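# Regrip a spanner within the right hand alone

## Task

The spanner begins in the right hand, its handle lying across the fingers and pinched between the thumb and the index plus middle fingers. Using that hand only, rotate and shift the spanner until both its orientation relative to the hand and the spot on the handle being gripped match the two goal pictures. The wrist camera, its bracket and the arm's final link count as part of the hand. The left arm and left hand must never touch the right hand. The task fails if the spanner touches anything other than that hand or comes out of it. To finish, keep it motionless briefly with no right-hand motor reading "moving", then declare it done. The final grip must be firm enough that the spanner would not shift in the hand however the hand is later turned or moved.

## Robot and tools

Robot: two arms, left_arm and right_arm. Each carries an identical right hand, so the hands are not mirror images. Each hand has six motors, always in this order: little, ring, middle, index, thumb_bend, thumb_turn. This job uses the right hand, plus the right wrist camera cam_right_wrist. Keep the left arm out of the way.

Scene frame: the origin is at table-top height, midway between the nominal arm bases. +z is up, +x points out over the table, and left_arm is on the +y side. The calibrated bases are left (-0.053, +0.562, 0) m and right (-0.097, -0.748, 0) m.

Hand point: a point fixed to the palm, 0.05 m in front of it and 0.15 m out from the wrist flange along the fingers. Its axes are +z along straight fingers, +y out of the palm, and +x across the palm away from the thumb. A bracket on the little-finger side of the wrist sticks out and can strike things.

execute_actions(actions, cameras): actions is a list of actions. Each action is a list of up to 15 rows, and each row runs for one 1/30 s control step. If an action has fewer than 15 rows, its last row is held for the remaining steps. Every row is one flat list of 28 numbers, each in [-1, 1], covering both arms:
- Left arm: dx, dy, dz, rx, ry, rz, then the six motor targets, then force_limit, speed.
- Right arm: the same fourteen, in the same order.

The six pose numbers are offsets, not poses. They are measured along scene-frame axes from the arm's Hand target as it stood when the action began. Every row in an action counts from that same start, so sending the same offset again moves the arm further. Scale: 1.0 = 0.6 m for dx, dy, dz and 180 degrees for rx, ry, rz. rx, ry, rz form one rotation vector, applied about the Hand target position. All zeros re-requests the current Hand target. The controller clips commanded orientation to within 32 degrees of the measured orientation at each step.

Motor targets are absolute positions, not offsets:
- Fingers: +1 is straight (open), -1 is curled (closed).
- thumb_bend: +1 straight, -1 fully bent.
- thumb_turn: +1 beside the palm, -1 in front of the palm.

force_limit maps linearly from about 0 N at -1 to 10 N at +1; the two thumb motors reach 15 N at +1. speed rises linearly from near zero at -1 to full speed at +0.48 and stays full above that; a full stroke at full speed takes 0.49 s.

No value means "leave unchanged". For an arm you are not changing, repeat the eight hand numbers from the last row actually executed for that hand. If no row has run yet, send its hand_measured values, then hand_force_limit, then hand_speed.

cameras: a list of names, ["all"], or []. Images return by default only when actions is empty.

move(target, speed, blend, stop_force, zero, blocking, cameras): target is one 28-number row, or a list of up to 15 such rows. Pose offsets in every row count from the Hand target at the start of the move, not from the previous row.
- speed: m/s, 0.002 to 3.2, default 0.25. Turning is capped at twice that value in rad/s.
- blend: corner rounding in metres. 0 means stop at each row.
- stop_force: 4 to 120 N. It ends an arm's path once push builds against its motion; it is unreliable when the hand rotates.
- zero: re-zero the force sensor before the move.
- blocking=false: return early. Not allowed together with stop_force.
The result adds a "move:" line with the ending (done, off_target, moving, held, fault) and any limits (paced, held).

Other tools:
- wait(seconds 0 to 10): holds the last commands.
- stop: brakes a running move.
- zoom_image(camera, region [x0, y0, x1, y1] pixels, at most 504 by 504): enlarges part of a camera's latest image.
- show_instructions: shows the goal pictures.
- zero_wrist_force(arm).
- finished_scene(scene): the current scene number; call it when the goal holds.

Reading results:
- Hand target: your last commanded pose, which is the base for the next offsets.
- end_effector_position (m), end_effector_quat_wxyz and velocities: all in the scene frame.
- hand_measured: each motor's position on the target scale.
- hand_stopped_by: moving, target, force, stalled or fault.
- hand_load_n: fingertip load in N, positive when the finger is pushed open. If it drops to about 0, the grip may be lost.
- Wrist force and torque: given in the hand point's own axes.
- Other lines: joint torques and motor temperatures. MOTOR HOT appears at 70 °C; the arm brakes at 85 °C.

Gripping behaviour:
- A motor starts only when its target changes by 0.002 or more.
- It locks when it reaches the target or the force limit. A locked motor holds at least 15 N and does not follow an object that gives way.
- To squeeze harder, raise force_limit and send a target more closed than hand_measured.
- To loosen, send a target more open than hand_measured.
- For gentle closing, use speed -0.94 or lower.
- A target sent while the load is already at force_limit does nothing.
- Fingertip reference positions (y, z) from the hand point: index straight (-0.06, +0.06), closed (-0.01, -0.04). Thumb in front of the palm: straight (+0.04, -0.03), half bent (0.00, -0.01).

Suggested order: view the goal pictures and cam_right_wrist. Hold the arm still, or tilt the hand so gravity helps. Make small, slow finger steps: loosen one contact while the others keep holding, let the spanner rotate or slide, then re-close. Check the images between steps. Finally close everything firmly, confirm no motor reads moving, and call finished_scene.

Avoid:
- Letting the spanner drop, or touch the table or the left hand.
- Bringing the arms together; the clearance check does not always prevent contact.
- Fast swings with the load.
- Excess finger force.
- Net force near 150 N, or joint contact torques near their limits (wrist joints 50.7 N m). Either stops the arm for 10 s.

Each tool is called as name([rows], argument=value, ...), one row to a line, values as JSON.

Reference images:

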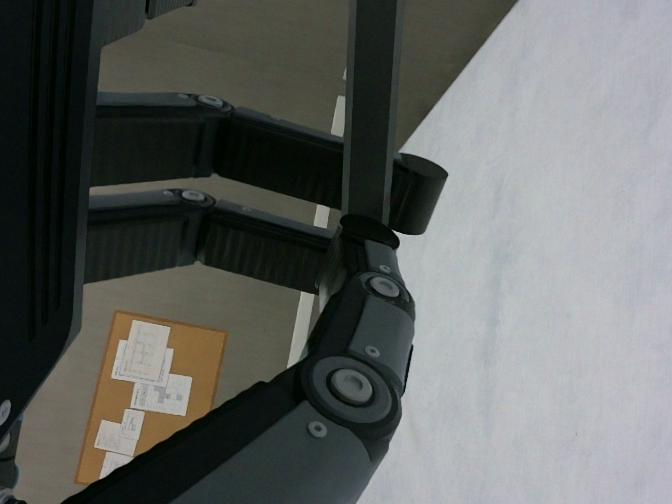

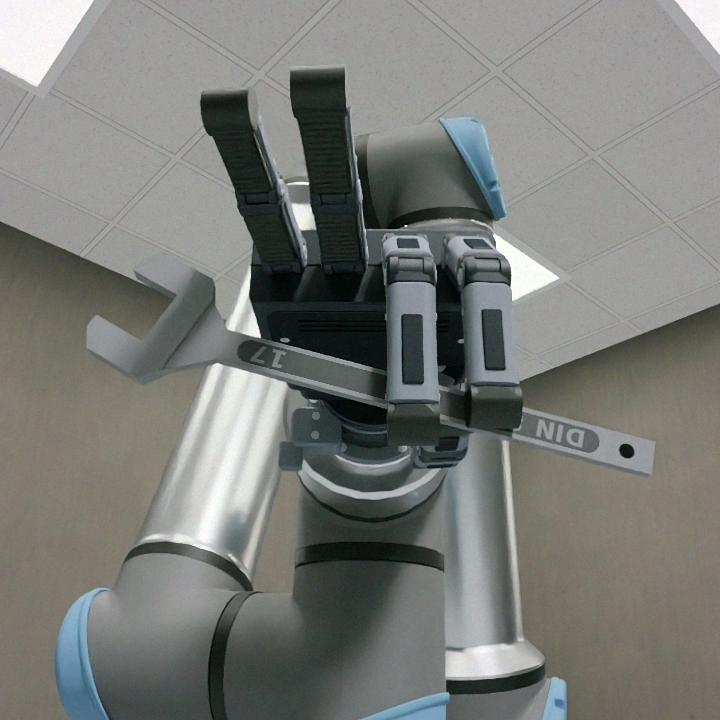

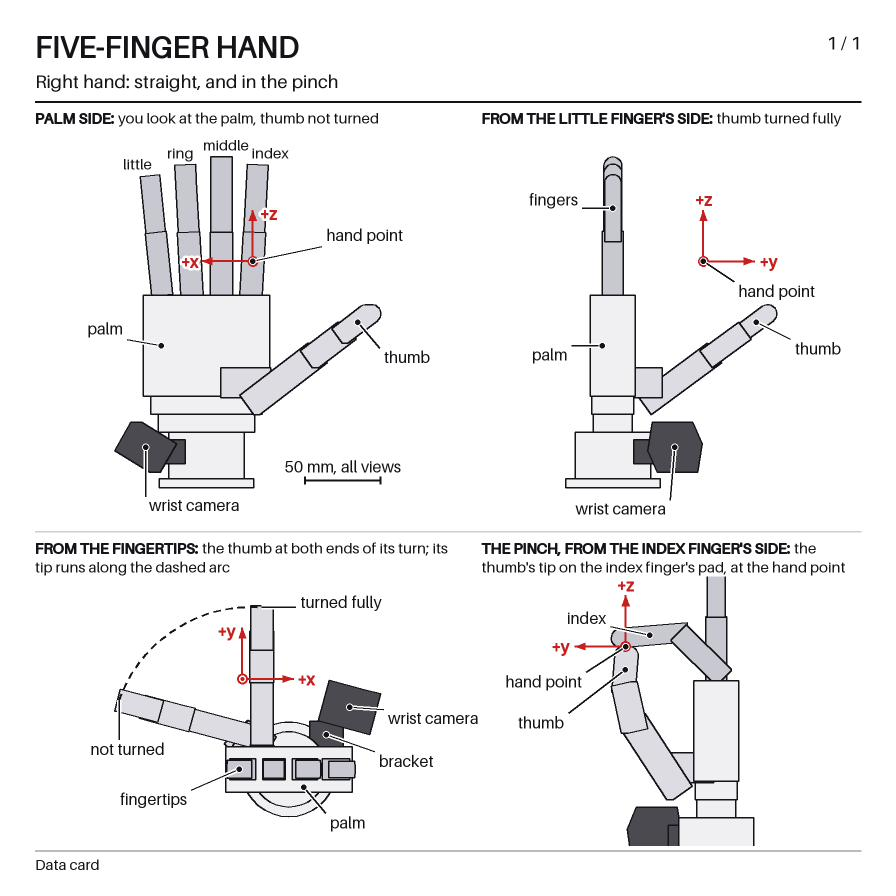

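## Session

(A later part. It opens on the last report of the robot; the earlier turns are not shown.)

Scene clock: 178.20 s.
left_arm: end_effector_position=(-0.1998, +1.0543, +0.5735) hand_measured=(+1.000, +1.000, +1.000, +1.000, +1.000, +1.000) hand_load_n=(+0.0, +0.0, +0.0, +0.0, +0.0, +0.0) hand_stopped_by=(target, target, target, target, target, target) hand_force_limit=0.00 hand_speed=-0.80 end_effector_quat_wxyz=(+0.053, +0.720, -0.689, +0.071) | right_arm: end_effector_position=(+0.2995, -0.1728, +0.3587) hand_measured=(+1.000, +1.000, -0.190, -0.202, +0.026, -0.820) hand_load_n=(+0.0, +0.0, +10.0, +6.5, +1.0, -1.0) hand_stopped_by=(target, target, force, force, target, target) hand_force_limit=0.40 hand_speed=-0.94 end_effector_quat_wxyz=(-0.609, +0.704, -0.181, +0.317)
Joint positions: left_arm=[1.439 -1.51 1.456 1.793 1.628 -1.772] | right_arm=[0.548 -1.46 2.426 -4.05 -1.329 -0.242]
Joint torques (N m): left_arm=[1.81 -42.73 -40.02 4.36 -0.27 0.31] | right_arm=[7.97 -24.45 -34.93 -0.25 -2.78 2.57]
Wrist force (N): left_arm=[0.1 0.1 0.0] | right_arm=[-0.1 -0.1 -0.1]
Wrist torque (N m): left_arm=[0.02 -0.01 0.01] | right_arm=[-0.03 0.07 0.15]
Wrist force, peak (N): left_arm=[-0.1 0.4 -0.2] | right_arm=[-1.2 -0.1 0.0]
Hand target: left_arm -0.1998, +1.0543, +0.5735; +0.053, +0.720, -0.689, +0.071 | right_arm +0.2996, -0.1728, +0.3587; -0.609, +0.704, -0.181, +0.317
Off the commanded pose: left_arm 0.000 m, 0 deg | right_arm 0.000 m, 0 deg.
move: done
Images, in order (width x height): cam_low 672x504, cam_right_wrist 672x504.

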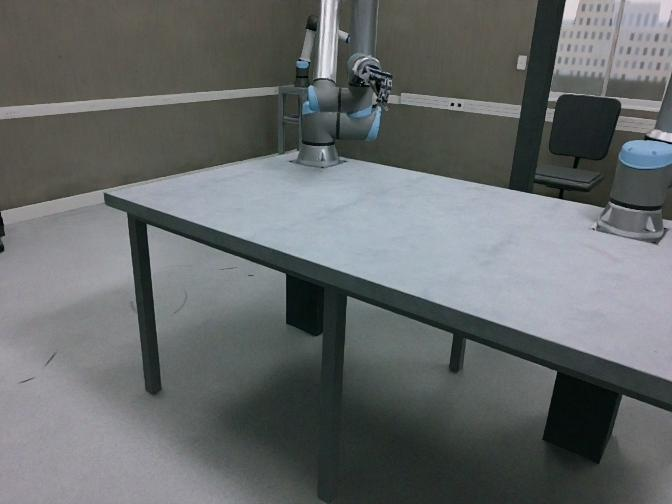

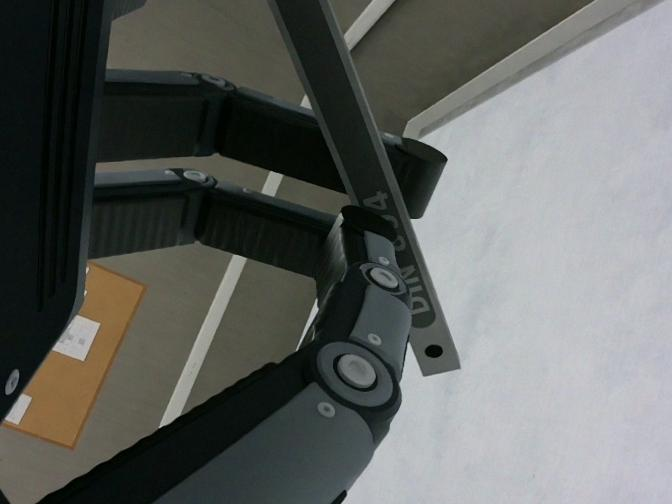

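execute_actions([
  [[0,0,0,0,0,0,1,1,1,1,1,1,0,-0.8,0,0,0,0,0,0,1,1,-0.175,-0.18,0.026,-0.82,0.4,-0.94]],
], cameras=["cam_right_wrist"])

execute_actions([
  [[0,0,0,0,0,0,1,1,1,1,1,1,0,-0.8,0,0,0,0,0,0,1,1,-0.172,-0.176,0.026,-0.82,0.4,-0.94]],
], cameras=["cam_right_wrist"])

Scene clock: 186.20 s.
left_arm: end_effector_position=(-0.1998, +1.0543, +0.5735) hand_measured=(+1.000, +1.000, +1.000, +1.000, +1.000, +1.000) hand_load_n=(+0.0, +0.0, +0.0, +0.0, +0.0, +0.0) hand_stopped_by=(target, target, target, target, target, target) hand_force_limit=0.00 hand_speed=-0.80 end_effector_quat_wxyz=(+0.053, +0.720, -0.689, +0.071) | right_arm: end_effector_position=(+0.2996, -0.1728, +0.3587) hand_measured=(+1.000, +1.000, -0.174, -0.180, +0.026, -0.820) hand_load_n=(+0.0, +0.0, +3.0, +3.0, +2.5, +0.5) hand_stopped_by=(target, target, target, target, target, target) hand_force_limit=0.40 hand_speed=-0.94 end_effector_quat_wxyz=(-0.609, +0.704, -0.181, +0.317)
Joint positions: left_arm=[1.439 -1.51 1.456 1.793 1.628 -1.772] | right_arm=[0.548 -1.46 2.425 -4.049 -1.329 -0.242]
Joint torques (N m): left_arm=[3.75 -44.86 -39.84 4.28 0.07 0.15] | right_arm=[11.49 -25.99 -36.12 0.61 -2.78 3.21]
Wrist force (N): left_arm=[0.0 0.1 -0.1] | right_arm=[0.1 -0.2 -0.3]
Wrist torque (N m): left_arm=[0.03 0.00 0.00] | right_arm=[-0.04 0.05 0.12]
Wrist force, peak (N): left_arm=[0.5 0.2 0.1] | right_arm=[-0.4 -0.7 -0.9]
Hand target: left_arm -0.1998, +1.0543, +0.5735; +0.053, +0.720, -0.689, +0.071 | right_arm +0.2996, -0.1728, +0.3587; -0.609, +0.704, -0.181, +0.317
Off the commanded pose: left_arm 0.000 m, 0 deg | right_arm 0.000 m, 0 deg.
Step readings (end_effector_position of left_arm | right_arm):
0: (-0.1998, +1.0543, +0.5735) | (+0.2996, -0.1728, +0.3587)
1: (-0.1998, +1.0543, +0.5735) | (+0.2996, -0.1728, +0.3587)
2: (-0.1998, +1.0543, +0.5735) | (+0.2996, -0.1728, +0.3587)
4: (-0.1998, +1.0543, +0.5735) | (+0.2996, -0.1728, +0.3587)
8: (-0.1998, +1.0543, +0.5735) | (+0.2996, -0.1728, +0.3587)
15: (-0.1998, +1.0543, +0.5735) | (+0.2996, -0.1728, +0.3587)
Images, in order (width x height): cam_right_wrist 672x504.

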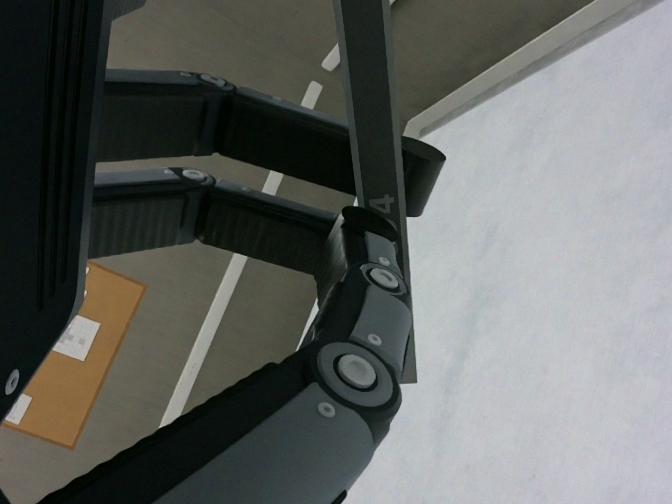

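Scene clock: 186.90 s.
left_arm: end_effector_position=(-0.1998, +1.0543, +0.5735) hand_measured=(+1.000, +1.000, +1.000, +1.000, +1.000, +1.000) hand_load_n=(+0.0, +0.0, +0.0, +0.0, +0.0, +0.0) hand_stopped_by=(target, target, target, target, target, target) hand_force_limit=0.00 hand_speed=-0.80 end_effector_quat_wxyz=(+0.053, +0.720, -0.689, +0.071) | right_arm: end_effector_position=(+0.2996, -0.1728, +0.3587) hand_measured=(+1.000, +1.000, -0.172, -0.176, +0.026, -0.820) hand_load_n=(+0.0, +0.0, +2.0, +2.5, +2.0, +0.0) hand_stopped_by=(target, target, target, target, target, target) hand_force_limit=0.40 hand_speed=-0.94 end_effector_quat_wxyz=(-0.609, +0.704, -0.181, +0.317)
Joint positions: left_arm=[1.439 -1.51 1.456 1.793 1.628 -1.772] | right_arm=[0.548 -1.46 2.425 -4.049 -1.329 -0.242]
Joint torques (N m): left_arm=[1.62 -40.74 -38.71 4.34 -0.29 -0.04] | right_arm=[11.19 -26.08 -36.2 0.04 -2.65 2.88]
Wrist force (N): left_arm=[0.0 0.2 0.1] | right_arm=[-0.4 -0.3 -0.3]
Wrist torque (N m): left_arm=[0.01 -0.01 0.01] | right_arm=[-0.06 0.11 0.10]
Wrist force, peak (N): left_arm=[0.3 0.1 -0.2] | right_arm=[-0.6 0.0 -0.7]
Hand target: left_arm -0.1998, +1.0543, +0.5735; +0.053, +0.720, -0.689, +0.071 | right_arm +0.2996, -0.1728, +0.3587; -0.609, +0.704, -0.181, +0.317
Off the commanded pose: left_arm 0.000 m, 0 deg | right_arm 0.000 m, 0 deg.
Step readings (end_effector_position of left_arm | right_arm):
0: (-0.1998, +1.0543, +0.5735) | (+0.2996, -0.1728, +0.3587)
1: (-0.1998, +1.0543, +0.5735) | (+0.2996, -0.1728, +0.3587)
2: (-0.1998, +1.0543, +0.5735) | (+0.2996, -0.1728, +0.3587)
4: (-0.1998, +1.0543, +0.5735) | (+0.2996, -0.1728, +0.3587)
8: (-0.1998, +1.0543, +0.5735) | (+0.2996, -0.1728, +0.3587)
15: (-0.1998, +1.0543, +0.5735) | (+0.2996, -0.1728, +0.3587)
Images, in order (width x height): cam_right_wrist 672x504.

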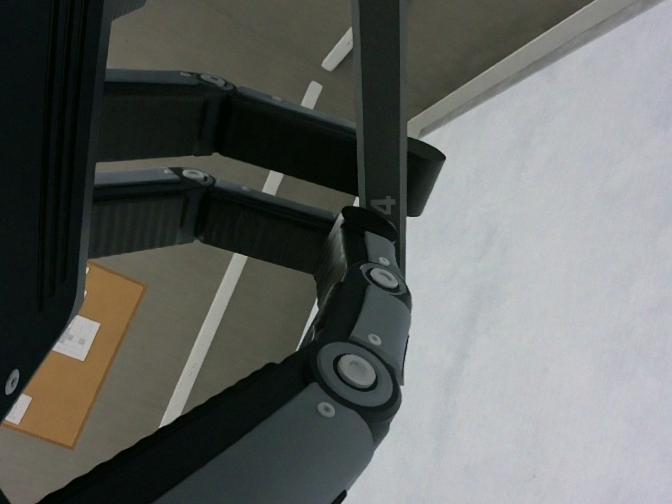

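wait(seconds=0.1, cameras=["cam_low","cam_right_wrist"])

zoom_image(camera="cam_low", region=[345, 60, 401, 116])

Scene clock: 193.40 s.
left_arm: end_effector_position=(-0.1998, +1.0543, +0.5735) hand_measured=(+1.000, +1.000, +1.000, +1.000, +1.000, +1.000) hand_load_n=(+0.0, +0.0, +0.0, +0.0, +0.0, +0.0) hand_stopped_by=(target, target, target, target, target, target) hand_force_limit=0.00 hand_speed=-0.80 end_effector_quat_wxyz=(+0.053, +0.720, -0.689, +0.071) | right_arm: end_effector_position=(+0.2996, -0.1728, +0.3587) hand_measured=(+1.000, +1.000, -0.172, -0.176, +0.026, -0.820) hand_load_n=(+0.0, +0.0, +2.0, +2.5, +2.0, +0.5) hand_stopped_by=(target, target, target, target, target, target) hand_force_limit=0.40 hand_speed=-0.94 end_effector_quat_wxyz=(-0.609, +0.704, -0.181, +0.317)
Joint positions: left_arm=[1.439 -1.51 1.456 1.793 1.628 -1.772] | right_arm=[0.548 -1.46 2.425 -4.049 -1.329 -0.242]
Joint torques (N m): left_arm=[3.07 -41.51 -39.01 4.34 -0.04 -0.08] | right_arm=[10.96 -28.09 -36.2 -0.86 -2.23 1.7]
Wrist force (N): left_arm=[0.2 0.0 0.2] | right_arm=[-0.5 -0.2 -0.2]
Wrist torque (N m): left_arm=[-0.01 -0.03 0.01] | right_arm=[-0.03 0.13 0.10]
Wrist force, peak (N): left_arm=[0.1 0.2 -0.4] | right_arm=[-1.1 -0.4 -0.6]
Hand target: left_arm -0.1998, +1.0543, +0.5735; +0.053, +0.720, -0.689, +0.071 | right_arm +0.2996, -0.1728, +0.3587; -0.609, +0.704, -0.181, +0.317
Off the commanded pose: left_arm 0.000 m, 0 deg | right_arm 0.000 m, 0 deg.
wait: 0.10 s; at rest from the start
Images, in order (width x height): cam_low 672x504, cam_right_wrist 672x504.

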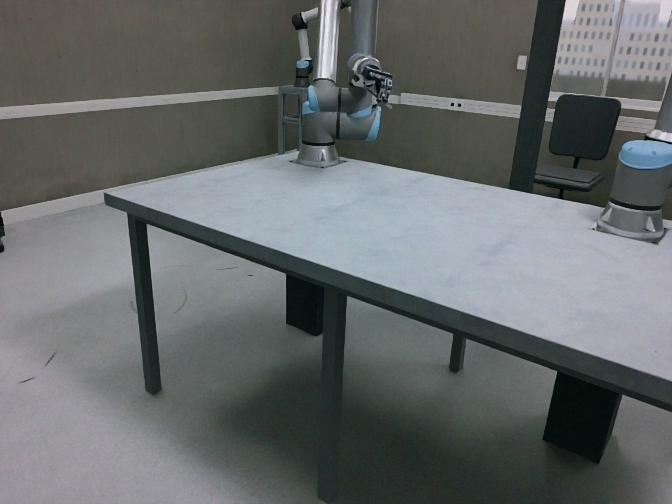

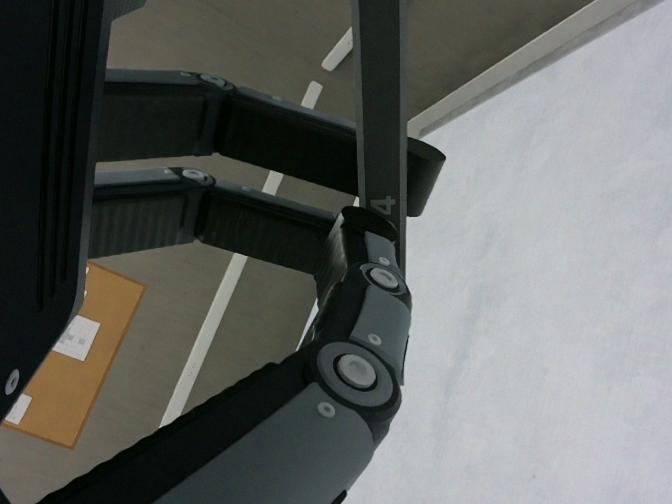

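Scaled by 9.000 from the camera's 672x504 image, which has a finer 960x720 frame.

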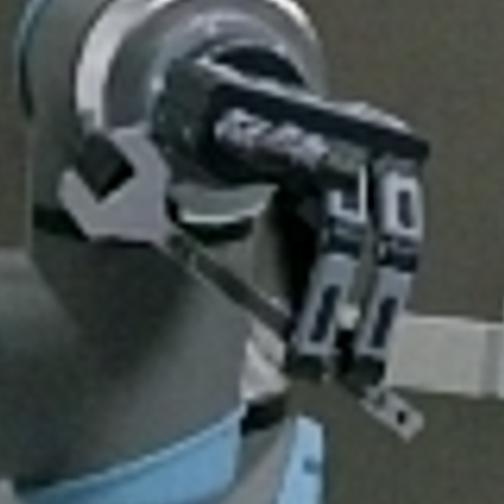

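execute_actions([
  [[0,0,0,0,0,0,1,1,1,1,1,1,0,-0.8,0,0,0,0,0,0,1,1,-0.2,-0.2,0.026,-0.82,-0.3,-0.94]],
])

move(target=[0,0,0,0,0,0,1,1,1,1,1,1,0,-0.8,0,0,0,-0.222,-0.248,0.019,1,1,-0.2,-0.2,0.026,-0.82,-0.3,-0.94], speed=0.35, cameras=["cam_low","cam_right_wrist"])

zoom_image(camera="cam_low", region=[365, 50, 421, 106])

Scene clock: 208.93 s.
left_arm: end_effector_position=(-0.1998, +1.0543, +0.5735) hand_measured=(+1.000, +1.000, +1.000, +1.000, +1.000, +1.000) hand_load_n=(+0.0, +0.0, +0.0, +0.0, +0.0, +0.0) hand_stopped_by=(target, target, target, target, target, target) hand_force_limit=0.00 hand_speed=-0.80 end_effector_quat_wxyz=(+0.053, +0.720, -0.689, +0.071) | right_arm: end_effector_position=(+0.2996, -0.1728, +0.3587) hand_measured=(+1.000, +1.000, -0.176, -0.180, +0.026, -0.820) hand_load_n=(+0.0, +0.0, +4.0, +4.0, +2.5, +0.0) hand_stopped_by=(target, target, force, force, target, target) hand_force_limit=-0.30 hand_speed=-0.94 end_effector_quat_wxyz=(-0.609, +0.704, -0.181, +0.317)
Joint positions: left_arm=[1.439 -1.51 1.456 1.793 1.628 -1.772] | right_arm=[0.548 -1.46 2.425 -4.049 -1.329 -0.242]
Joint torques (N m): left_arm=[3.28 -39.25 -40.48 4.17 -0.4 0.08] | right_arm=[9.32 -29.1 -34.24 -1.61 -1.82 -0.12]
Wrist force (N): left_arm=[-0.1 0.0 0.1] | right_arm=[-0.4 -0.5 -0.1]
Wrist torque (N m): left_arm=[-0.01 0.01 -0.01] | right_arm=[-0.09 0.12 0.08]
Wrist force, peak (N): left_arm=[0.4 0.2 0.1] | right_arm=[-0.6 -0.1 -0.9]
Hand target: left_arm -0.1998, +1.0543, +0.5735; +0.053, +0.720, -0.689, +0.071 | right_arm +0.2996, -0.1728, +0.3587; -0.609, +0.704, -0.181, +0.317
Off the commanded pose: left_arm 0.000 m, 0 deg | right_arm 0.000 m, 0 deg.
Step readings (end_effector_position of left_arm | right_arm):
0: (-0.1998, +1.0543, +0.5735) | (+0.2996, -0.1728, +0.3587)
1: (-0.1998, +1.0543, +0.5735) | (+0.2996, -0.1728, +0.3587)
2: (-0.1998, +1.0543, +0.5735) | (+0.2996, -0.1728, +0.3587)
4: (-0.1998, +1.0543, +0.5735) | (+0.2996, -0.1728, +0.3587)
8: (-0.1998, +1.0543, +0.5735) | (+0.2996, -0.1728, +0.3587)
15: (-0.1998, +1.0543, +0.5735) | (+0.2996, -0.1728, +0.3587)

Scene clock: 210.97 s.
left_arm: end_effector_position=(-0.1998, +1.0543, +0.5735) hand_measured=(+1.000, +1.000, +1.000, +1.000, +1.000, +1.000) hand_load_n=(+0.0, +0.0, +0.0, +0.0, +0.0, +0.0) hand_stopped_by=(target, target, target, target, target, target) hand_force_limit=0.00 hand_speed=-0.80 end_effector_quat_wxyz=(+0.053, +0.720, -0.689, +0.071) | right_arm: end_effector_position=(+0.2995, -0.1727, +0.3587) hand_measured=(+1.000, +1.000, -0.176, -0.180, +0.026, -0.820) hand_load_n=(+0.0, +0.0, +4.5, +4.0, +2.0, +0.5) hand_stopped_by=(target, target, force, force, target, target) hand_force_limit=-0.30 hand_speed=-0.94 end_effector_quat_wxyz=(-0.370, +0.700, +0.195, +0.579)
Joint positions: left_arm=[1.439 -1.51 1.456 1.793 1.628 -1.772] | right_arm=[0.704 -1.4 2.409 -4.095 -1.483 -1.28]
Joint torques (N m): left_arm=[4.49 -41.96 -39.28 4.47 -0.32 -0.03] | right_arm=[-14.05 -58.17 -18.44 0.22 3.91 -3.05]
Wrist force (N): left_arm=[0.2 0.0 -0.3] | right_arm=[-1.0 0.0 0.0]
Wrist torque (N m): left_arm=[0.02 -0.03 0.01] | right_arm=[-0.01 0.29 -0.15]
Wrist force, peak (N): left_arm=[0.2 0.4 -0.2] | right_arm=[-1.3 -0.1 0.4]
Hand target: left_arm -0.1998, +1.0543, +0.5735; +0.053, +0.720, -0.689, +0.071 | right_arm +0.2996, -0.1728, +0.3587; -0.370, +0.700, +0.195, +0.579
Off the commanded pose: left_arm 0.000 m, 0 deg | right_arm 0.000 m, 0 deg.
move: done
Images, in order (width x height): cam_low 672x504, cam_right_wrist 672x504.

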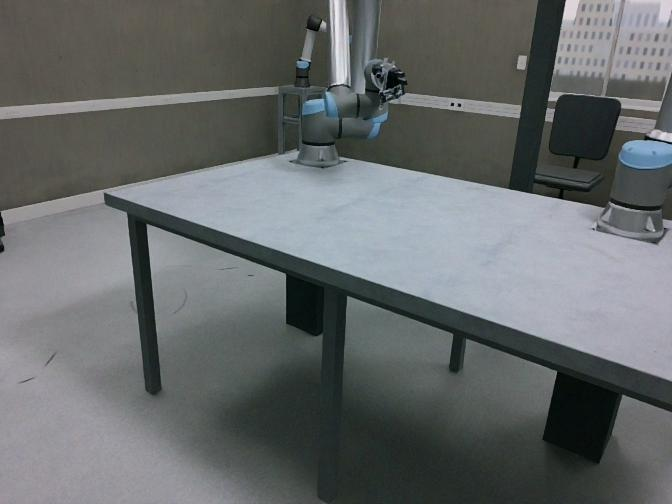

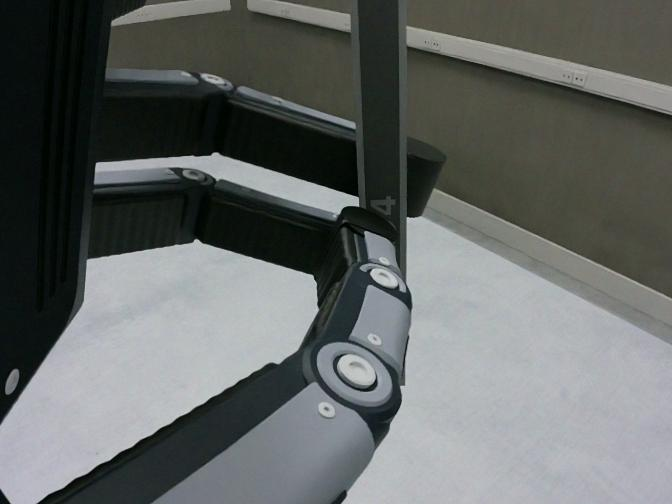

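Scaled by 9.000 from the camera's 672x504 image, which has a finer 960x720 frame.

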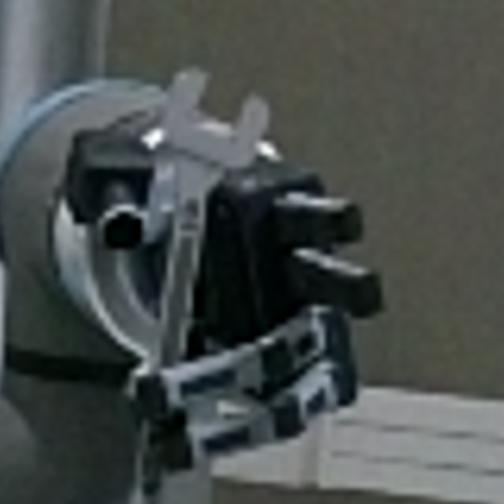

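move(target=[0,0,0,0,0,0,1,1,1,1,1,1,0,-0.8,0,0,0,0.03,0.033,-0.003,1,1,-0.2,-0.2,0.026,-0.82,-0.3,-0.94], speed=0.25)

execute_actions([
  [[0,0,0,0,0,0,1,1,1,1,1,1,0,-0.8,0,0,0,0,0,0,1,1,-0.2,-0.2,0.026,-0.96,-0.3,-0.83]],
  [[0,0,0,0,0,0,1,1,1,1,1,1,0,-0.8,0,0,0,0,0,0,1,1,-0.172,-0.176,0.026,-0.96,-0.3,-0.83]],
  [[0,0,0,0,0,0,1,1,1,1,1,1,0,-0.8,0,0,0,0,0,0,1,1,-0.172,-0.176,0.026,-0.86,-0.3,-0.83]],
], cameras=["cam_right_wrist"])

Scene clock: 225.07 s.
left_arm: end_effector_position=(-0.1998, +1.0543, +0.5735) hand_measured=(+1.000, +1.000, +1.000, +1.000, +1.000, +1.000) hand_load_n=(+0.0, +0.0, +0.0, +0.0, +0.0, -0.5) hand_stopped_by=(target, target, target, target, target, target) hand_force_limit=0.00 hand_speed=-0.80 end_effector_quat_wxyz=(+0.053, +0.720, -0.689, +0.071) | right_arm: end_effector_position=(+0.2996, -0.1728, +0.3588) hand_measured=(+1.000, +1.000, -0.176, -0.180, +0.026, -0.820) hand_load_n=(+0.0, +0.0, +4.0, +4.0, +2.5, +0.5) hand_stopped_by=(target, target, force, force, target, target) hand_force_limit=-0.30 hand_speed=-0.94 end_effector_quat_wxyz=(-0.409, +0.711, +0.145, +0.553)
Joint positions: left_arm=[1.439 -1.51 1.456 1.793 1.628 -1.772] | right_arm=[0.688 -1.414 2.408 -4.081 -1.469 -1.14]
Joint torques (N m): left_arm=[3.45 -44.33 -40.55 4.59 -0.21 -0.01] | right_arm=[12.17 -28.9 -35.56 -4.36 -3.27 -0.11]
Wrist force (N): left_arm=[0.2 0.1 -0.1] | right_arm=[-1.0 0.2 0.2]
Wrist torque (N m): left_arm=[0.01 -0.02 0.01] | right_arm=[0.01 0.26 0.12]
Wrist force, peak (N): left_arm=[0.2 0.4 -0.2] | right_arm=[-1.4 0.3 0.1]
Hand target: left_arm -0.1998, +1.0543, +0.5735; +0.053, +0.720, -0.689, +0.071 | right_arm +0.2996, -0.1728, +0.3587; -0.409, +0.711, +0.145, +0.553
Off the commanded pose: left_arm 0.000 m, 0 deg | right_arm 0.000 m, 0 deg.
move: done

Scene clock: 226.77 s.
left_arm: end_effector_position=(-0.1998, +1.0543, +0.5735) hand_measured=(+1.000, +1.000, +1.000, +1.000, +1.000, +1.000) hand_load_n=(+0.0, +0.0, +0.0, +0.0, +0.0, +0.0) hand_stopped_by=(target, target, target, target, target, target) hand_force_limit=0.00 hand_speed=-0.80 end_effector_quat_wxyz=(+0.053, +0.720, -0.689, +0.071) | right_arm: end_effector_position=(+0.2996, -0.1728, +0.3587) hand_measured=(+1.000, +1.000, -0.172, -0.176, +0.026, -0.860) hand_load_n=(+0.0, +0.0, +2.5, +3.0, +1.0, -3.0) hand_stopped_by=(target, target, target, target, target, target) hand_force_limit=-0.30 hand_speed=-0.83 end_effector_quat_wxyz=(-0.409, +0.711, +0.145, +0.553)
Joint positions: left_arm=[1.439 -1.51 1.456 1.793 1.628 -1.772] | right_arm=[0.688 -1.414 2.408 -4.081 -1.469 -1.14]
Joint torques (N m): left_arm=[1.33 -42.59 -39.54 4.44 -0.13 0.01] | right_arm=[10.31 -28.75 -36.18 -4.9 -2.74 2.89]
Wrist force (N): left_arm=[-0.2 -0.1 -0.2] | right_arm=[-0.8 0.0 0.3]
Wrist torque (N m): left_arm=[-0.01 0.03 -0.01] | right_arm=[-0.02 0.24 0.11]
Wrist force, peak (N): left_arm=[0.4 0.4 0.1] | right_arm=[-1.5 0.1 0.4]
Hand target: left_arm -0.1998, +1.0543, +0.5735; +0.053, +0.720, -0.689, +0.071 | right_arm +0.2996, -0.1728, +0.3587; -0.409, +0.711, +0.145, +0.553
Off the commanded pose: left_arm 0.000 m, 0 deg | right_arm 0.000 m, 0 deg.
Step readings (end_effector_position of left_arm | right_arm):
0: (-0.1998, +1.0543, +0.5735) | (+0.2996, -0.1728, +0.3588)
1: (-0.1998, +1.0543, +0.5735) | (+0.2996, -0.1728, +0.3588)
2: (-0.1998, +1.0543, +0.5735) | (+0.2996, -0.1728, +0.3588)
4: (-0.1998, +1.0543, +0.5735) | (+0.2996, -0.1728, +0.3588)
8: (-0.1998, +1.0543, +0.5735) | (+0.2996, -0.1728, +0.3588)
15: (-0.1998, +1.0543, +0.5735) | (+0.2996, -0.1728, +0.3587)
16: (-0.1998, +1.0543, +0.5735) | (+0.2996, -0.1728, +0.3587)
17: (-0.1998, +1.0543, +0.5735) | (+0.2996, -0.1728, +0.3587)
19: (-0.1998, +1.0543, +0.5735) | (+0.2996, -0.1728, +0.3587)
23: (-0.1998, +1.0543, +0.5735) | (+0.2996, -0.1728, +0.3587)
30: (-0.1998, +1.0543, +0.5735) | (+0.2996, -0.1728, +0.3587)
31: (-0.1998, +1.0543, +0.5735) | (+0.2996, -0.1728, +0.3587)
32: (-0.1998, +1.0543, +0.5735) | (+0.2996, -0.1728, +0.3587)
34: (-0.1998, +1.0543, +0.5735) | (+0.2996, -0.1728, +0.3587)
38: (-0.1998, +1.0543, +0.5735) | (+0.2996, -0.1728, +0.3587)
45: (-0.1998, +1.0543, +0.5735) | (+0.2996, -0.1728, +0.3587)
Images, in order (width x height): cam_right_wrist 672x504.

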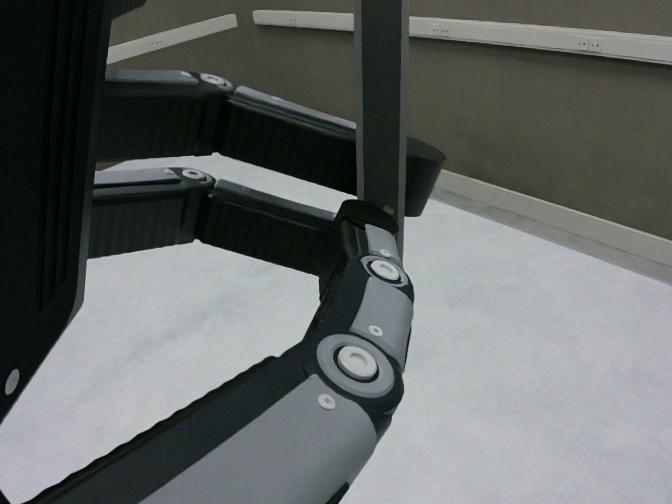

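execute_actions([
  [[0,0,0,0,0,0,1,1,1,1,1,1,0,-0.8,0,0,0,0,0,0,1,1,-0.172,-0.176,0.026,-0.80,-0.3,-0.83]],
  [[0,0,0,0,0,0,1,1,1,1,1,1,0,-0.8,0,0,0,0,0,0,1,1,-0.2,-0.2,0.026,-0.80,-0.3,-0.94]],
  [[0,0,0,0,0,0,1,1,1,1,1,1,0,-0.8,0,0,0,0,0,0,1,1,-0.2,-0.2,0.026,-0.97,-0.3,-0.8]],
], cameras=["cam_right_wrist"])

execute_actions([
  [[0,0,0,0,0,0,1,1,1,1,1,1,0,-0.8,0,0,0,0,0,0,1,1,-0.172,-0.176,0.026,-0.97,-0.3,-0.83]],
  [[0,0,0,0,0,0,1,1,1,1,1,1,0,-0.8,0,0,0,0,0,0,1,1,-0.172,-0.176,0.026,-0.83,-0.3,-0.83]],
  [[0,0,0,0,0,0,1,1,1,1,1,1,0,-0.8,0,0,0,0,0,0,1,1,-0.172,-0.176,0.026,-0.83,-0.3,-0.83]],
], cameras=["cam_right_wrist"])

Scene clock: 235.03 s.
left_arm: end_effector_position=(-0.1998, +1.0543, +0.5735) hand_measured=(+1.000, +1.000, +1.000, +1.000, +1.000, +1.000) hand_load_n=(+0.0, +0.0, +0.0, +0.0, +0.0, +0.0) hand_stopped_by=(target, target, target, target, target, target) hand_force_limit=0.00 hand_speed=-0.80 end_effector_quat_wxyz=(+0.053, +0.720, -0.689, +0.071) | right_arm: end_effector_position=(+0.2996, -0.1728, +0.3587) hand_measured=(+1.000, +1.000, -0.176, -0.180, +0.026, -0.876) hand_load_n=(+0.0, +0.0, +5.0, +4.5, +2.5, +5.0) hand_stopped_by=(target, target, force, force, target, force) hand_force_limit=-0.30 hand_speed=-0.80 end_effector_quat_wxyz=(-0.409, +0.711, +0.145, +0.553)
Joint positions: left_arm=[1.439 -1.51 1.456 1.793 1.628 -1.772] | right_arm=[0.688 -1.414 2.408 -4.081 -1.469 -1.14]
Joint torques (N m): left_arm=[2.05 -44.87 -39.04 4.43 -0.18 -0.1] | right_arm=[11.44 -28.97 -35.14 -3.83 -2.3 2.96]
Wrist force (N): left_arm=[0.0 0.1 0.1] | right_arm=[-1.2 0.0 0.1]
Wrist torque (N m): left_arm=[0.01 -0.01 0.01] | right_arm=[-0.01 0.31 0.10]
Wrist force, peak (N): left_arm=[0.0 0.4 -0.5] | right_arm=[-1.3 0.0 0.5]
Hand target: left_arm -0.1998, +1.0543, +0.5735; +0.053, +0.720, -0.689, +0.071 | right_arm +0.2996, -0.1728, +0.3587; -0.409, +0.711, +0.145, +0.553
Off the commanded pose: left_arm 0.000 m, 0 deg | right_arm 0.000 m, 0 deg.
Step readings (end_effector_position of left_arm | right_arm):
0: (-0.1998, +1.0543, +0.5735) | (+0.2996, -0.1728, +0.3587)
1: (-0.1998, +1.0543, +0.5735) | (+0.2996, -0.1728, +0.3587)
2: (-0.1998, +1.0543, +0.5735) | (+0.2996, -0.1728, +0.3587)
4: (-0.1998, +1.0543, +0.5735) | (+0.2996, -0.1728, +0.3587)
8: (-0.1998, +1.0543, +0.5735) | (+0.2996, -0.1728, +0.3587)
15: (-0.1998, +1.0543, +0.5735) | (+0.2996, -0.1728, +0.3587)
16: (-0.1998, +1.0543, +0.5735) | (+0.2996, -0.1728, +0.3587)
17: (-0.1998, +1.0543, +0.5735) | (+0.2996, -0.1728, +0.3587)
19: (-0.1998, +1.0543, +0.5735) | (+0.2996, -0.1728, +0.3587)
23: (-0.1998, +1.0543, +0.5735) | (+0.2996, -0.1728, +0.3587)
30: (-0.1998, +1.0543, +0.5735) | (+0.2996, -0.1728, +0.3587)
31: (-0.1998, +1.0543, +0.5735) | (+0.2996, -0.1728, +0.3587)
32: (-0.1998, +1.0543, +0.5735) | (+0.2996, -0.1728, +0.3587)
34: (-0.1998, +1.0543, +0.5735) | (+0.2996, -0.1728, +0.3587)
38: (-0.1998, +1.0543, +0.5735) | (+0.2996, -0.1728, +0.3587)
45: (-0.1998, +1.0543, +0.5735) | (+0.2996, -0.1728, +0.3587)
Images, in order (width x height): cam_right_wrist 672x504.

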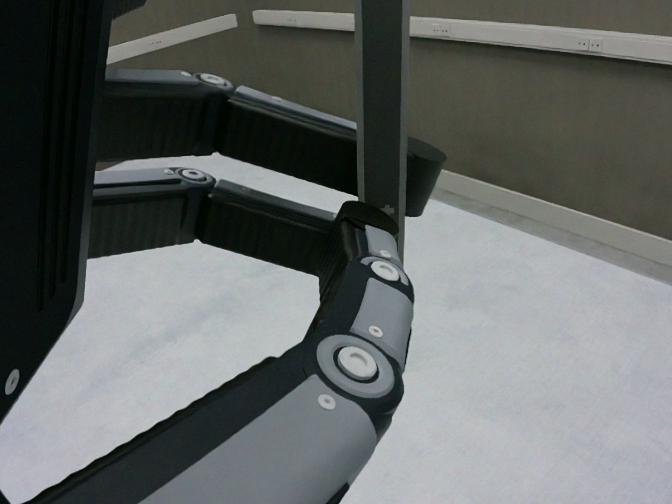

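Scene clock: 236.73 s.
left_arm: end_effector_position=(-0.1998, +1.0543, +0.5735) hand_measured=(+1.000, +1.000, +1.000, +1.000, +1.000, +1.000) hand_load_n=(+0.0, +0.0, +0.0, +0.5, +0.0, +0.0) hand_stopped_by=(target, target, target, target, target, target) hand_force_limit=0.00 hand_speed=-0.80 end_effector_quat_wxyz=(+0.053, +0.720, -0.689, +0.071) | right_arm: end_effector_position=(+0.2996, -0.1728, +0.3587) hand_measured=(+1.000, +1.000, -0.172, -0.176, +0.026, -0.830) hand_load_n=(+0.0, -0.5, +2.5, +3.5, +1.0, -3.0) hand_stopped_by=(target, target, target, target, target, target) hand_force_limit=-0.30 hand_speed=-0.83 end_effector_quat_wxyz=(-0.409, +0.711, +0.145, +0.553)
Joint positions: left_arm=[1.439 -1.51 1.456 1.793 1.628 -1.772] | right_arm=[0.688 -1.414 2.408 -4.081 -1.469 -1.14]
Joint torques (N m): left_arm=[2.14 -42.59 -38.45 3.98 0.17 0.22] | right_arm=[10.34 -29.85 -34.37 -3.56 -2.01 3.09]
Wrist force (N): left_arm=[0.2 0.1 -0.2] | right_arm=[-1.0 -0.1 0.0]
Wrist torque (N m): left_arm=[0.03 -0.03 0.02] | right_arm=[-0.02 0.27 0.10]
Wrist force, peak (N): left_arm=[0.1 0.3 -0.4] | right_arm=[-1.5 0.0 0.4]
Hand target: left_arm -0.1998, +1.0543, +0.5735; +0.053, +0.720, -0.689, +0.071 | right_arm +0.2996, -0.1728, +0.3587; -0.409, +0.711, +0.145, +0.553
Off the commanded pose: left_arm 0.000 m, 0 deg | right_arm 0.000 m, 0 deg.
Step readings (end_effector_position of left_arm | right_arm):
0: (-0.1998, +1.0543, +0.5735) | (+0.2996, -0.1728, +0.3587)
1: (-0.1998, +1.0543, +0.5735) | (+0.2996, -0.1728, +0.3587)
2: (-0.1998, +1.0543, +0.5735) | (+0.2996, -0.1728, +0.3587)
4: (-0.1998, +1.0543, +0.5735) | (+0.2996, -0.1728, +0.3587)
8: (-0.1998, +1.0543, +0.5735) | (+0.2996, -0.1728, +0.3587)
15: (-0.1998, +1.0543, +0.5735) | (+0.2996, -0.1728, +0.3587)
16: (-0.1998, +1.0543, +0.5735) | (+0.2996, -0.1728, +0.3587)
17: (-0.1998, +1.0543, +0.5735) | (+0.2996, -0.1728, +0.3587)
19: (-0.1998, +1.0543, +0.5735) | (+0.2996, -0.1728, +0.3587)
23: (-0.1998, +1.0543, +0.5735) | (+0.2996, -0.1728, +0.3587)
30: (-0.1998, +1.0543, +0.5735) | (+0.2996, -0.1728, +0.3587)
31: (-0.1998, +1.0543, +0.5735) | (+0.2996, -0.1728, +0.3587)
32: (-0.1998, +1.0543, +0.5735) | (+0.2996, -0.1728, +0.3587)
34: (-0.1998, +1.0543, +0.5735) | (+0.2996, -0.1728, +0.3587)
38: (-0.1998, +1.0543, +0.5735) | (+0.2996, -0.1728, +0.3587)
45: (-0.1998, +1.0543, +0.5735) | (+0.2996, -0.1728, +0.3587)
Images, in order (width x height): cam_right_wrist 672x504.

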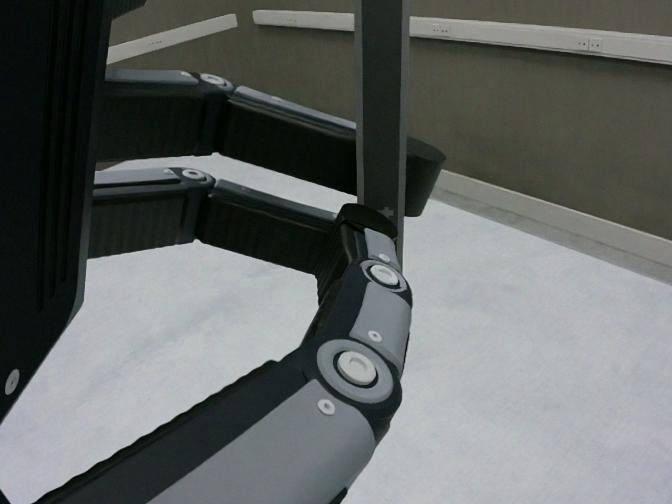

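execute_actions([
  [[0,0,0,0,0,0,1,1,1,1,1,1,0,-0.8,0,0,0,0,0,0,1,1,-0.170,-0.172,0.026,-0.96,0.6,-0.83]],
  [[0,0,0,0,0,0,1,1,1,1,1,1,0,-0.8,0,0,0,0,0,0,1,1,-0.170,-0.172,0.026,-0.96,0.6,-0.83]],
  [[0,0,0,0,0,0,1,1,1,1,1,1,0,-0.8,0,0,0,0,0,0,1,1,-0.170,-0.172,0.026,-0.83,0.6,-0.83]],
  [[0,0,0,0,0,0,1,1,1,1,1,1,0,-0.8,0,0,0,0,0,0,1,1,-0.170,-0.172,0.026,-0.83,0.6,-0.83]],
], cameras=["cam_right_wrist"])

Scene clock: 248.30 s.
left_arm: end_effector_position=(-0.1998, +1.0543, +0.5735) hand_measured=(+1.000, +1.000, +1.000, +1.000, +1.000, +1.000) hand_load_n=(+0.0, +0.0, +0.0, +0.0, +0.0, +0.0) hand_stopped_by=(target, target, target, target, target, target) hand_force_limit=0.00 hand_speed=-0.80 end_effector_quat_wxyz=(+0.053, +0.720, -0.689, +0.071) | right_arm: end_effector_position=(+0.2996, -0.1728, +0.3587) hand_measured=(+1.000, +1.000, -0.170, -0.172, +0.026, -0.830) hand_load_n=(+0.0, +0.0, +2.0, +3.0, +1.0, -2.0) hand_stopped_by=(target, target, target, target, target, target) hand_force_limit=0.60 hand_speed=-0.83 end_effector_quat_wxyz=(-0.409, +0.711, +0.145, +0.553)
Joint positions: left_arm=[1.439 -1.51 1.456 1.793 1.628 -1.772] | right_arm=[0.688 -1.414 2.408 -4.081 -1.469 -1.14]
Joint torques (N m): left_arm=[1.02 -43.8 -40.37 4.04 -0.39 0.43] | right_arm=[9.33 -29.65 -34.87 -2.39 -1.81 3.06]
Wrist force (N): left_arm=[0.4 -0.1 -0.2] | right_arm=[-0.8 -0.2 0.1]
Wrist torque (N m): left_arm=[-0.01 -0.05 0.02] | right_arm=[-0.03 0.25 0.11]
Wrist force, peak (N): left_arm=[0.4 0.3 -0.1] | right_arm=[-1.4 0.3 0.2]
Hand target: left_arm -0.1998, +1.0543, +0.5735; +0.053, +0.720, -0.689, +0.071 | right_arm +0.2996, -0.1728, +0.3587; -0.409, +0.711, +0.145, +0.553
Off the commanded pose: left_arm 0.000 m, 0 deg | right_arm 0.000 m, 0 deg.
Step readings (end_effector_position of left_arm | right_arm):
0: (-0.1998, +1.0543, +0.5735) | (+0.2996, -0.1728, +0.3587)
1: (-0.1998, +1.0543, +0.5735) | (+0.2996, -0.1728, +0.3587)
2: (-0.1998, +1.0543, +0.5735) | (+0.2996, -0.1728, +0.3587)
4: (-0.1998, +1.0543, +0.5735) | (+0.2996, -0.1728, +0.3587)
8: (-0.1998, +1.0543, +0.5735) | (+0.2996, -0.1728, +0.3587)
15: (-0.1998, +1.0543, +0.5735) | (+0.2996, -0.1728, +0.3587)
16: (-0.1998, +1.0543, +0.5735) | (+0.2996, -0.1728, +0.3587)
17: (-0.1998, +1.0543, +0.5735) | (+0.2996, -0.1728, +0.3587)
19: (-0.1998, +1.0543, +0.5735) | (+0.2996, -0.1728, +0.3587)
23: (-0.1998, +1.0543, +0.5735) | (+0.2996, -0.1728, +0.3587)
30: (-0.1998, +1.0543, +0.5735) | (+0.2996, -0.1728, +0.3587)
31: (-0.1998, +1.0543, +0.5735) | (+0.2996, -0.1728, +0.3587)
32: (-0.1998, +1.0543, +0.5735) | (+0.2996, -0.1728, +0.3587)
34: (-0.1998, +1.0543, +0.5735) | (+0.2996, -0.1728, +0.3587)
38: (-0.1998, +1.0543, +0.5735) | (+0.2996, -0.1728, +0.3587)
45: (-0.1998, +1.0543, +0.5735) | (+0.2996, -0.1728, +0.3587)
46: (-0.1998, +1.0543, +0.5735) | (+0.2996, -0.1728, +0.3587)
47: (-0.1998, +1.0543, +0.5735) | (+0.2996, -0.1728, +0.3587)
49: (-0.1998, +1.0543, +0.5735) | (+0.2996, -0.1728, +0.3587)
53: (-0.1998, +1.0543, +0.5735) | (+0.2996, -0.1728, +0.3587)
60: (-0.1998, +1.0543, +0.5735) | (+0.2996, -0.1728, +0.3587)
Images, in order (width x height): cam_right_wrist 672x504.

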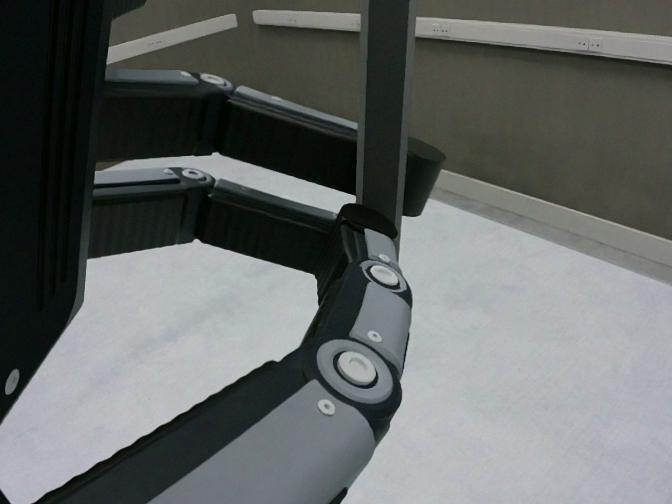

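wait(seconds=0, cameras=["cam_low"])

zoom_image(camera="cam_low", region=[365, 50, 421, 106])

Scene clock: 252.37 s.
left_arm: end_effector_position=(-0.1998, +1.0543, +0.5735) hand_measured=(+1.000, +1.000, +1.000, +1.000, +1.000, +1.000) hand_load_n=(+0.0, +0.0, +0.0, +0.0, +0.0, +0.0) hand_stopped_by=(target, target, target, target, target, target) hand_force_limit=0.00 hand_speed=-0.80 end_effector_quat_wxyz=(+0.053, +0.720, -0.689, +0.071) | right_arm: end_effector_position=(+0.2996, -0.1728, +0.3587) hand_measured=(+1.000, +1.000, -0.170, -0.172, +0.026, -0.830) hand_load_n=(+0.0, +0.5, +2.0, +3.0, +1.0, -2.0) hand_stopped_by=(target, target, target, target, target, target) hand_force_limit=0.60 hand_speed=-0.83 end_effector_quat_wxyz=(-0.409, +0.711, +0.145, +0.553)
Joint positions: left_arm=[1.439 -1.51 1.456 1.793 1.628 -1.772] | right_arm=[0.688 -1.414 2.408 -4.081 -1.469 -1.14]
Joint torques (N m): left_arm=[-0.25 -45.52 -40.09 4.46 0.2 0.25] | right_arm=[9.02 -29.97 -34.6 -1.57 -1.82 3.05]
Wrist force (N): left_arm=[0.3 -0.1 0.0] | right_arm=[-0.6 0.2 -0.2]
Wrist torque (N m): left_arm=[-0.01 -0.06 0.02] | right_arm=[0.04 0.22 0.14]
Wrist force, peak (N): left_arm=[-0.1 0.4 -0.4] | right_arm=[-1.4 0.3 0.3]
Hand target: left_arm -0.1998, +1.0543, +0.5735; +0.053, +0.720, -0.689, +0.071 | right_arm +0.2996, -0.1728, +0.3587; -0.409, +0.711, +0.145, +0.553
Off the commanded pose: left_arm 0.000 m, 0 deg | right_arm 0.000 m, 0 deg.
Images, in order (width x height): cam_low 672x504.

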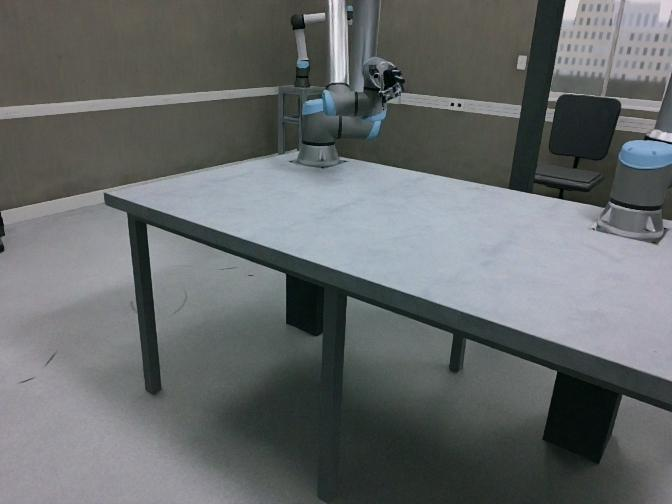

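Scaled by 9.000 from the camera's 672x504 image, which has a finer 960x720 frame.

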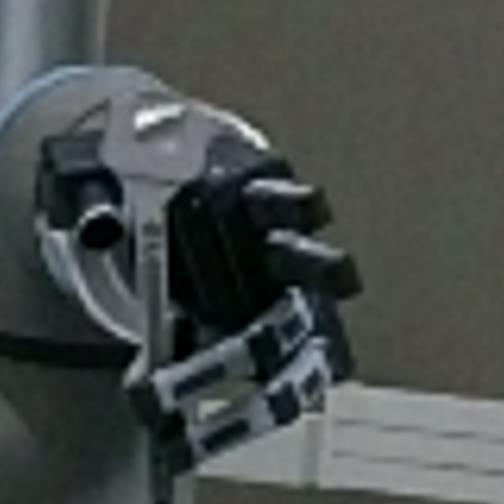

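zoom_image(camera="cam_low", region=[360, 58, 416, 114])

Scaled by 9.000 from the camera's 672x504 image, which has a finer 960x720 frame.

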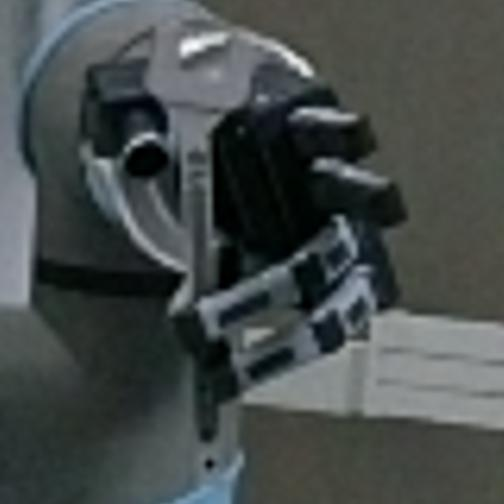

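move(target=[0,0,0,0,0,0,1,1,1,1,1,1,0,-0.8,0,0,0,-0.037,-0.041,0.003,1,1,-0.170,-0.172,0.026,-0.83,0.6,-0.83], speed=0.2)

execute_actions([
  [[0,0,0,0,0,0,1,1,1,1,1,1,0,-0.8,0,0,0,0,0,0,1,1,-0.170,-0.170,0.026,-0.96,0.6,-0.83]],
  [[0,0,0,0,0,0,1,1,1,1,1,1,0,-0.8,0,0,0,0,0,0,1,1,-0.170,-0.170,0.026,-0.96,0.6,-0.83]],
  [[0,0,0,0,0,0,1,1,1,1,1,1,0,-0.8,0,0,0,0,0,0,1,1,-0.170,-0.170,0.026,-0.81,0.6,-0.83]],
  [[0,0,0,0,0,0,1,1,1,1,1,1,0,-0.8,0,0,0,0,0,0,1,1,-0.170,-0.170,0.026,-0.81,0.6,-0.83]],
], cameras=["cam_right_wrist","cam_low"])

zoom_image(camera="cam_low", region=[360, 58, 416, 114])

Scene clock: 279.03 s.
left_arm: end_effector_position=(-0.1998, +1.0543, +0.5735) hand_measured=(+1.000, +1.000, +1.000, +1.000, +1.000, +1.000) hand_load_n=(+0.0, -0.5, +0.0, +0.0, +0.0, +0.0) hand_stopped_by=(target, target, target, target, target, target) hand_force_limit=0.00 hand_speed=-0.80 end_effector_quat_wxyz=(+0.053, +0.720, -0.689, +0.071) | right_arm: end_effector_position=(+0.2995, -0.1727, +0.3587) hand_measured=(+1.000, +1.000, -0.170, -0.172, +0.026, -0.830) hand_load_n=(+0.0, +0.0, +2.0, +2.5, +1.0, -2.0) hand_stopped_by=(target, target, target, target, target, target) hand_force_limit=0.60 hand_speed=-0.83 end_effector_quat_wxyz=(-0.360, +0.696, +0.206, +0.586)
Joint positions: left_arm=[1.439 -1.51 1.456 1.793 1.628 -1.772] | right_arm=[0.709 -1.395 2.408 -4.1 -1.49 -1.313]
Joint torques (N m): left_arm=[0.89 -44.95 -39.92 4.4 -0.22 0.06] | right_arm=[-12.54 -57.56 -17.82 0.71 3.84 -2.29]
Wrist force (N): left_arm=[0.1 0.0 0.0] | right_arm=[-1.0 0.4 -0.2]
Wrist torque (N m): left_arm=[0.01 -0.02 0.01] | right_arm=[0.06 0.30 -0.14]
Wrist force, peak (N): left_arm=[0.5 0.0 0.3] | right_arm=[-1.4 0.4 0.4]
Hand target: left_arm -0.1998, +1.0543, +0.5735; +0.053, +0.720, -0.689, +0.071 | right_arm +0.2996, -0.1728, +0.3587; -0.360, +0.696, +0.206, +0.586
Off the commanded pose: left_arm 0.000 m, 0 deg | right_arm 0.000 m, 0 deg.
move: done

Scene clock: 281.23 s.
left_arm: end_effector_position=(-0.1998, +1.0543, +0.5735) hand_measured=(+1.000, +1.000, +1.000, +1.000, +1.000, +1.000) hand_load_n=(+0.0, +0.0, +0.0, +0.0, +0.0, +0.0) hand_stopped_by=(target, target, target, target, target, target) hand_force_limit=0.00 hand_speed=-0.80 end_effector_quat_wxyz=(+0.053, +0.720, -0.689, +0.071) | right_arm: end_effector_position=(+0.2996, -0.1728, +0.3587) hand_measured=(+1.000, +1.000, -0.170, -0.170, +0.026, -0.810) hand_load_n=(+0.0, +0.0, +2.0, +2.5, +0.5, -2.0) hand_stopped_by=(target, target, target, target, target, target) hand_force_limit=0.60 hand_speed=-0.83 end_effector_quat_wxyz=(-0.360, +0.696, +0.206, +0.586)
Joint positions: left_arm=[1.439 -1.51 1.456 1.793 1.628 -1.772] | right_arm=[0.708 -1.395 2.408 -4.1 -1.489 -1.313]
Joint torques (N m): left_arm=[1.89 -43.27 -39.93 4.47 -0.04 0.47] | right_arm=[-13.12 -56.7 -18.28 0.54 3.9 -4.1]
Wrist force (N): left_arm=[0.2 -0.1 0.0] | right_arm=[-0.8 0.4 -0.3]
Wrist torque (N m): left_arm=[-0.01 -0.04 0.01] | right_arm=[0.06 0.25 -0.11]
Wrist force, peak (N): left_arm=[0.1 0.4 -0.3] | right_arm=[-1.2 0.3 0.2]
Hand target: left_arm -0.1998, +1.0543, +0.5735; +0.053, +0.720, -0.689, +0.071 | right_arm +0.2996, -0.1728, +0.3587; -0.360, +0.696, +0.206, +0.586
Off the commanded pose: left_arm 0.000 m, 0 deg | right_arm 0.000 m, 0 deg.
Step readings (end_effector_position of left_arm | right_arm):
0: (-0.1998, +1.0543, +0.5735) | (+0.2995, -0.1727, +0.3587)
1: (-0.1998, +1.0543, +0.5735) | (+0.2995, -0.1727, +0.3587)
2: (-0.1998, +1.0543, +0.5735) | (+0.2995, -0.1727, +0.3587)
4: (-0.1998, +1.0543, +0.5735) | (+0.2995, -0.1727, +0.3587)
8: (-0.1998, +1.0543, +0.5735) | (+0.2996, -0.1727, +0.3587)
15: (-0.1998, +1.0543, +0.5735) | (+0.2996, -0.1728, +0.3587)
16: (-0.1998, +1.0543, +0.5735) | (+0.2996, -0.1728, +0.3587)
17: (-0.1998, +1.0543, +0.5735) | (+0.2996, -0.1728, +0.3587)
19: (-0.1998, +1.0543, +0.5735) | (+0.2996, -0.1728, +0.3587)
23: (-0.1998, +1.0543, +0.5735) | (+0.2996, -0.1728, +0.3587)
30: (-0.1998, +1.0543, +0.5735) | (+0.2996, -0.1728, +0.3587)
31: (-0.1998, +1.0543, +0.5735) | (+0.2996, -0.1728, +0.3587)
32: (-0.1998, +1.0543, +0.5735) | (+0.2996, -0.1728, +0.3587)
34: (-0.1998, +1.0543, +0.5735) | (+0.2996, -0.1728, +0.3587)
38: (-0.1998, +1.0543, +0.5735) | (+0.2996, -0.1728, +0.3587)
45: (-0.1998, +1.0543, +0.5735) | (+0.2996, -0.1728, +0.3587)
46: (-0.1998, +1.0543, +0.5735) | (+0.2996, -0.1728, +0.3587)
47: (-0.1998, +1.0543, +0.5735) | (+0.2996, -0.1728, +0.3587)
49: (-0.1998, +1.0543, +0.5735) | (+0.2996, -0.1728, +0.3587)
53: (-0.1998, +1.0543, +0.5735) | (+0.2996, -0.1728, +0.3587)
60: (-0.1998, +1.0543, +0.5735) | (+0.2996, -0.1728, +0.3587)
Images, in order (width x height): cam_low 672x504, cam_right_wrist 672x504.

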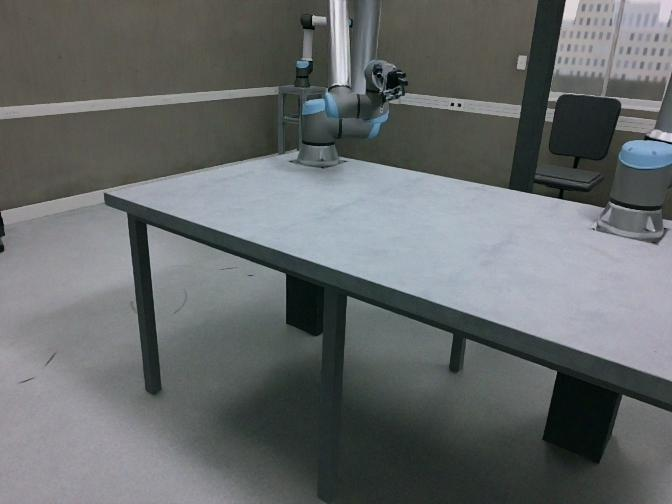

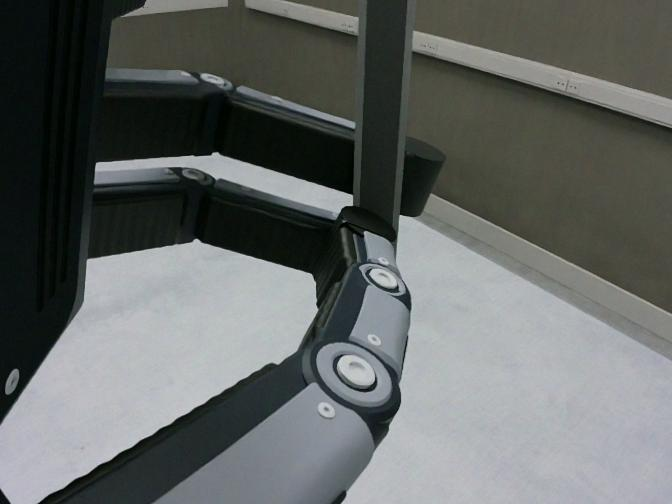

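Scaled by 9.000 from the camera's 672x504 image, which has a finer 960x720 frame.

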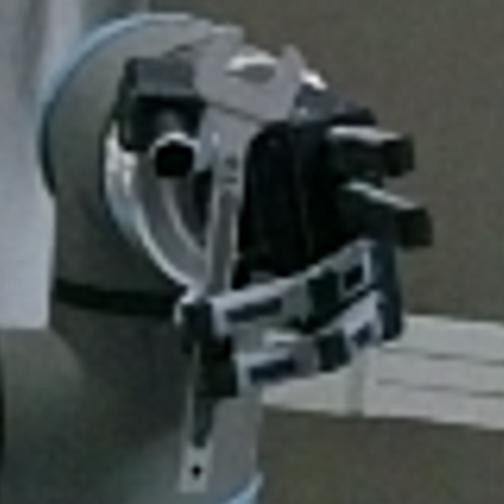

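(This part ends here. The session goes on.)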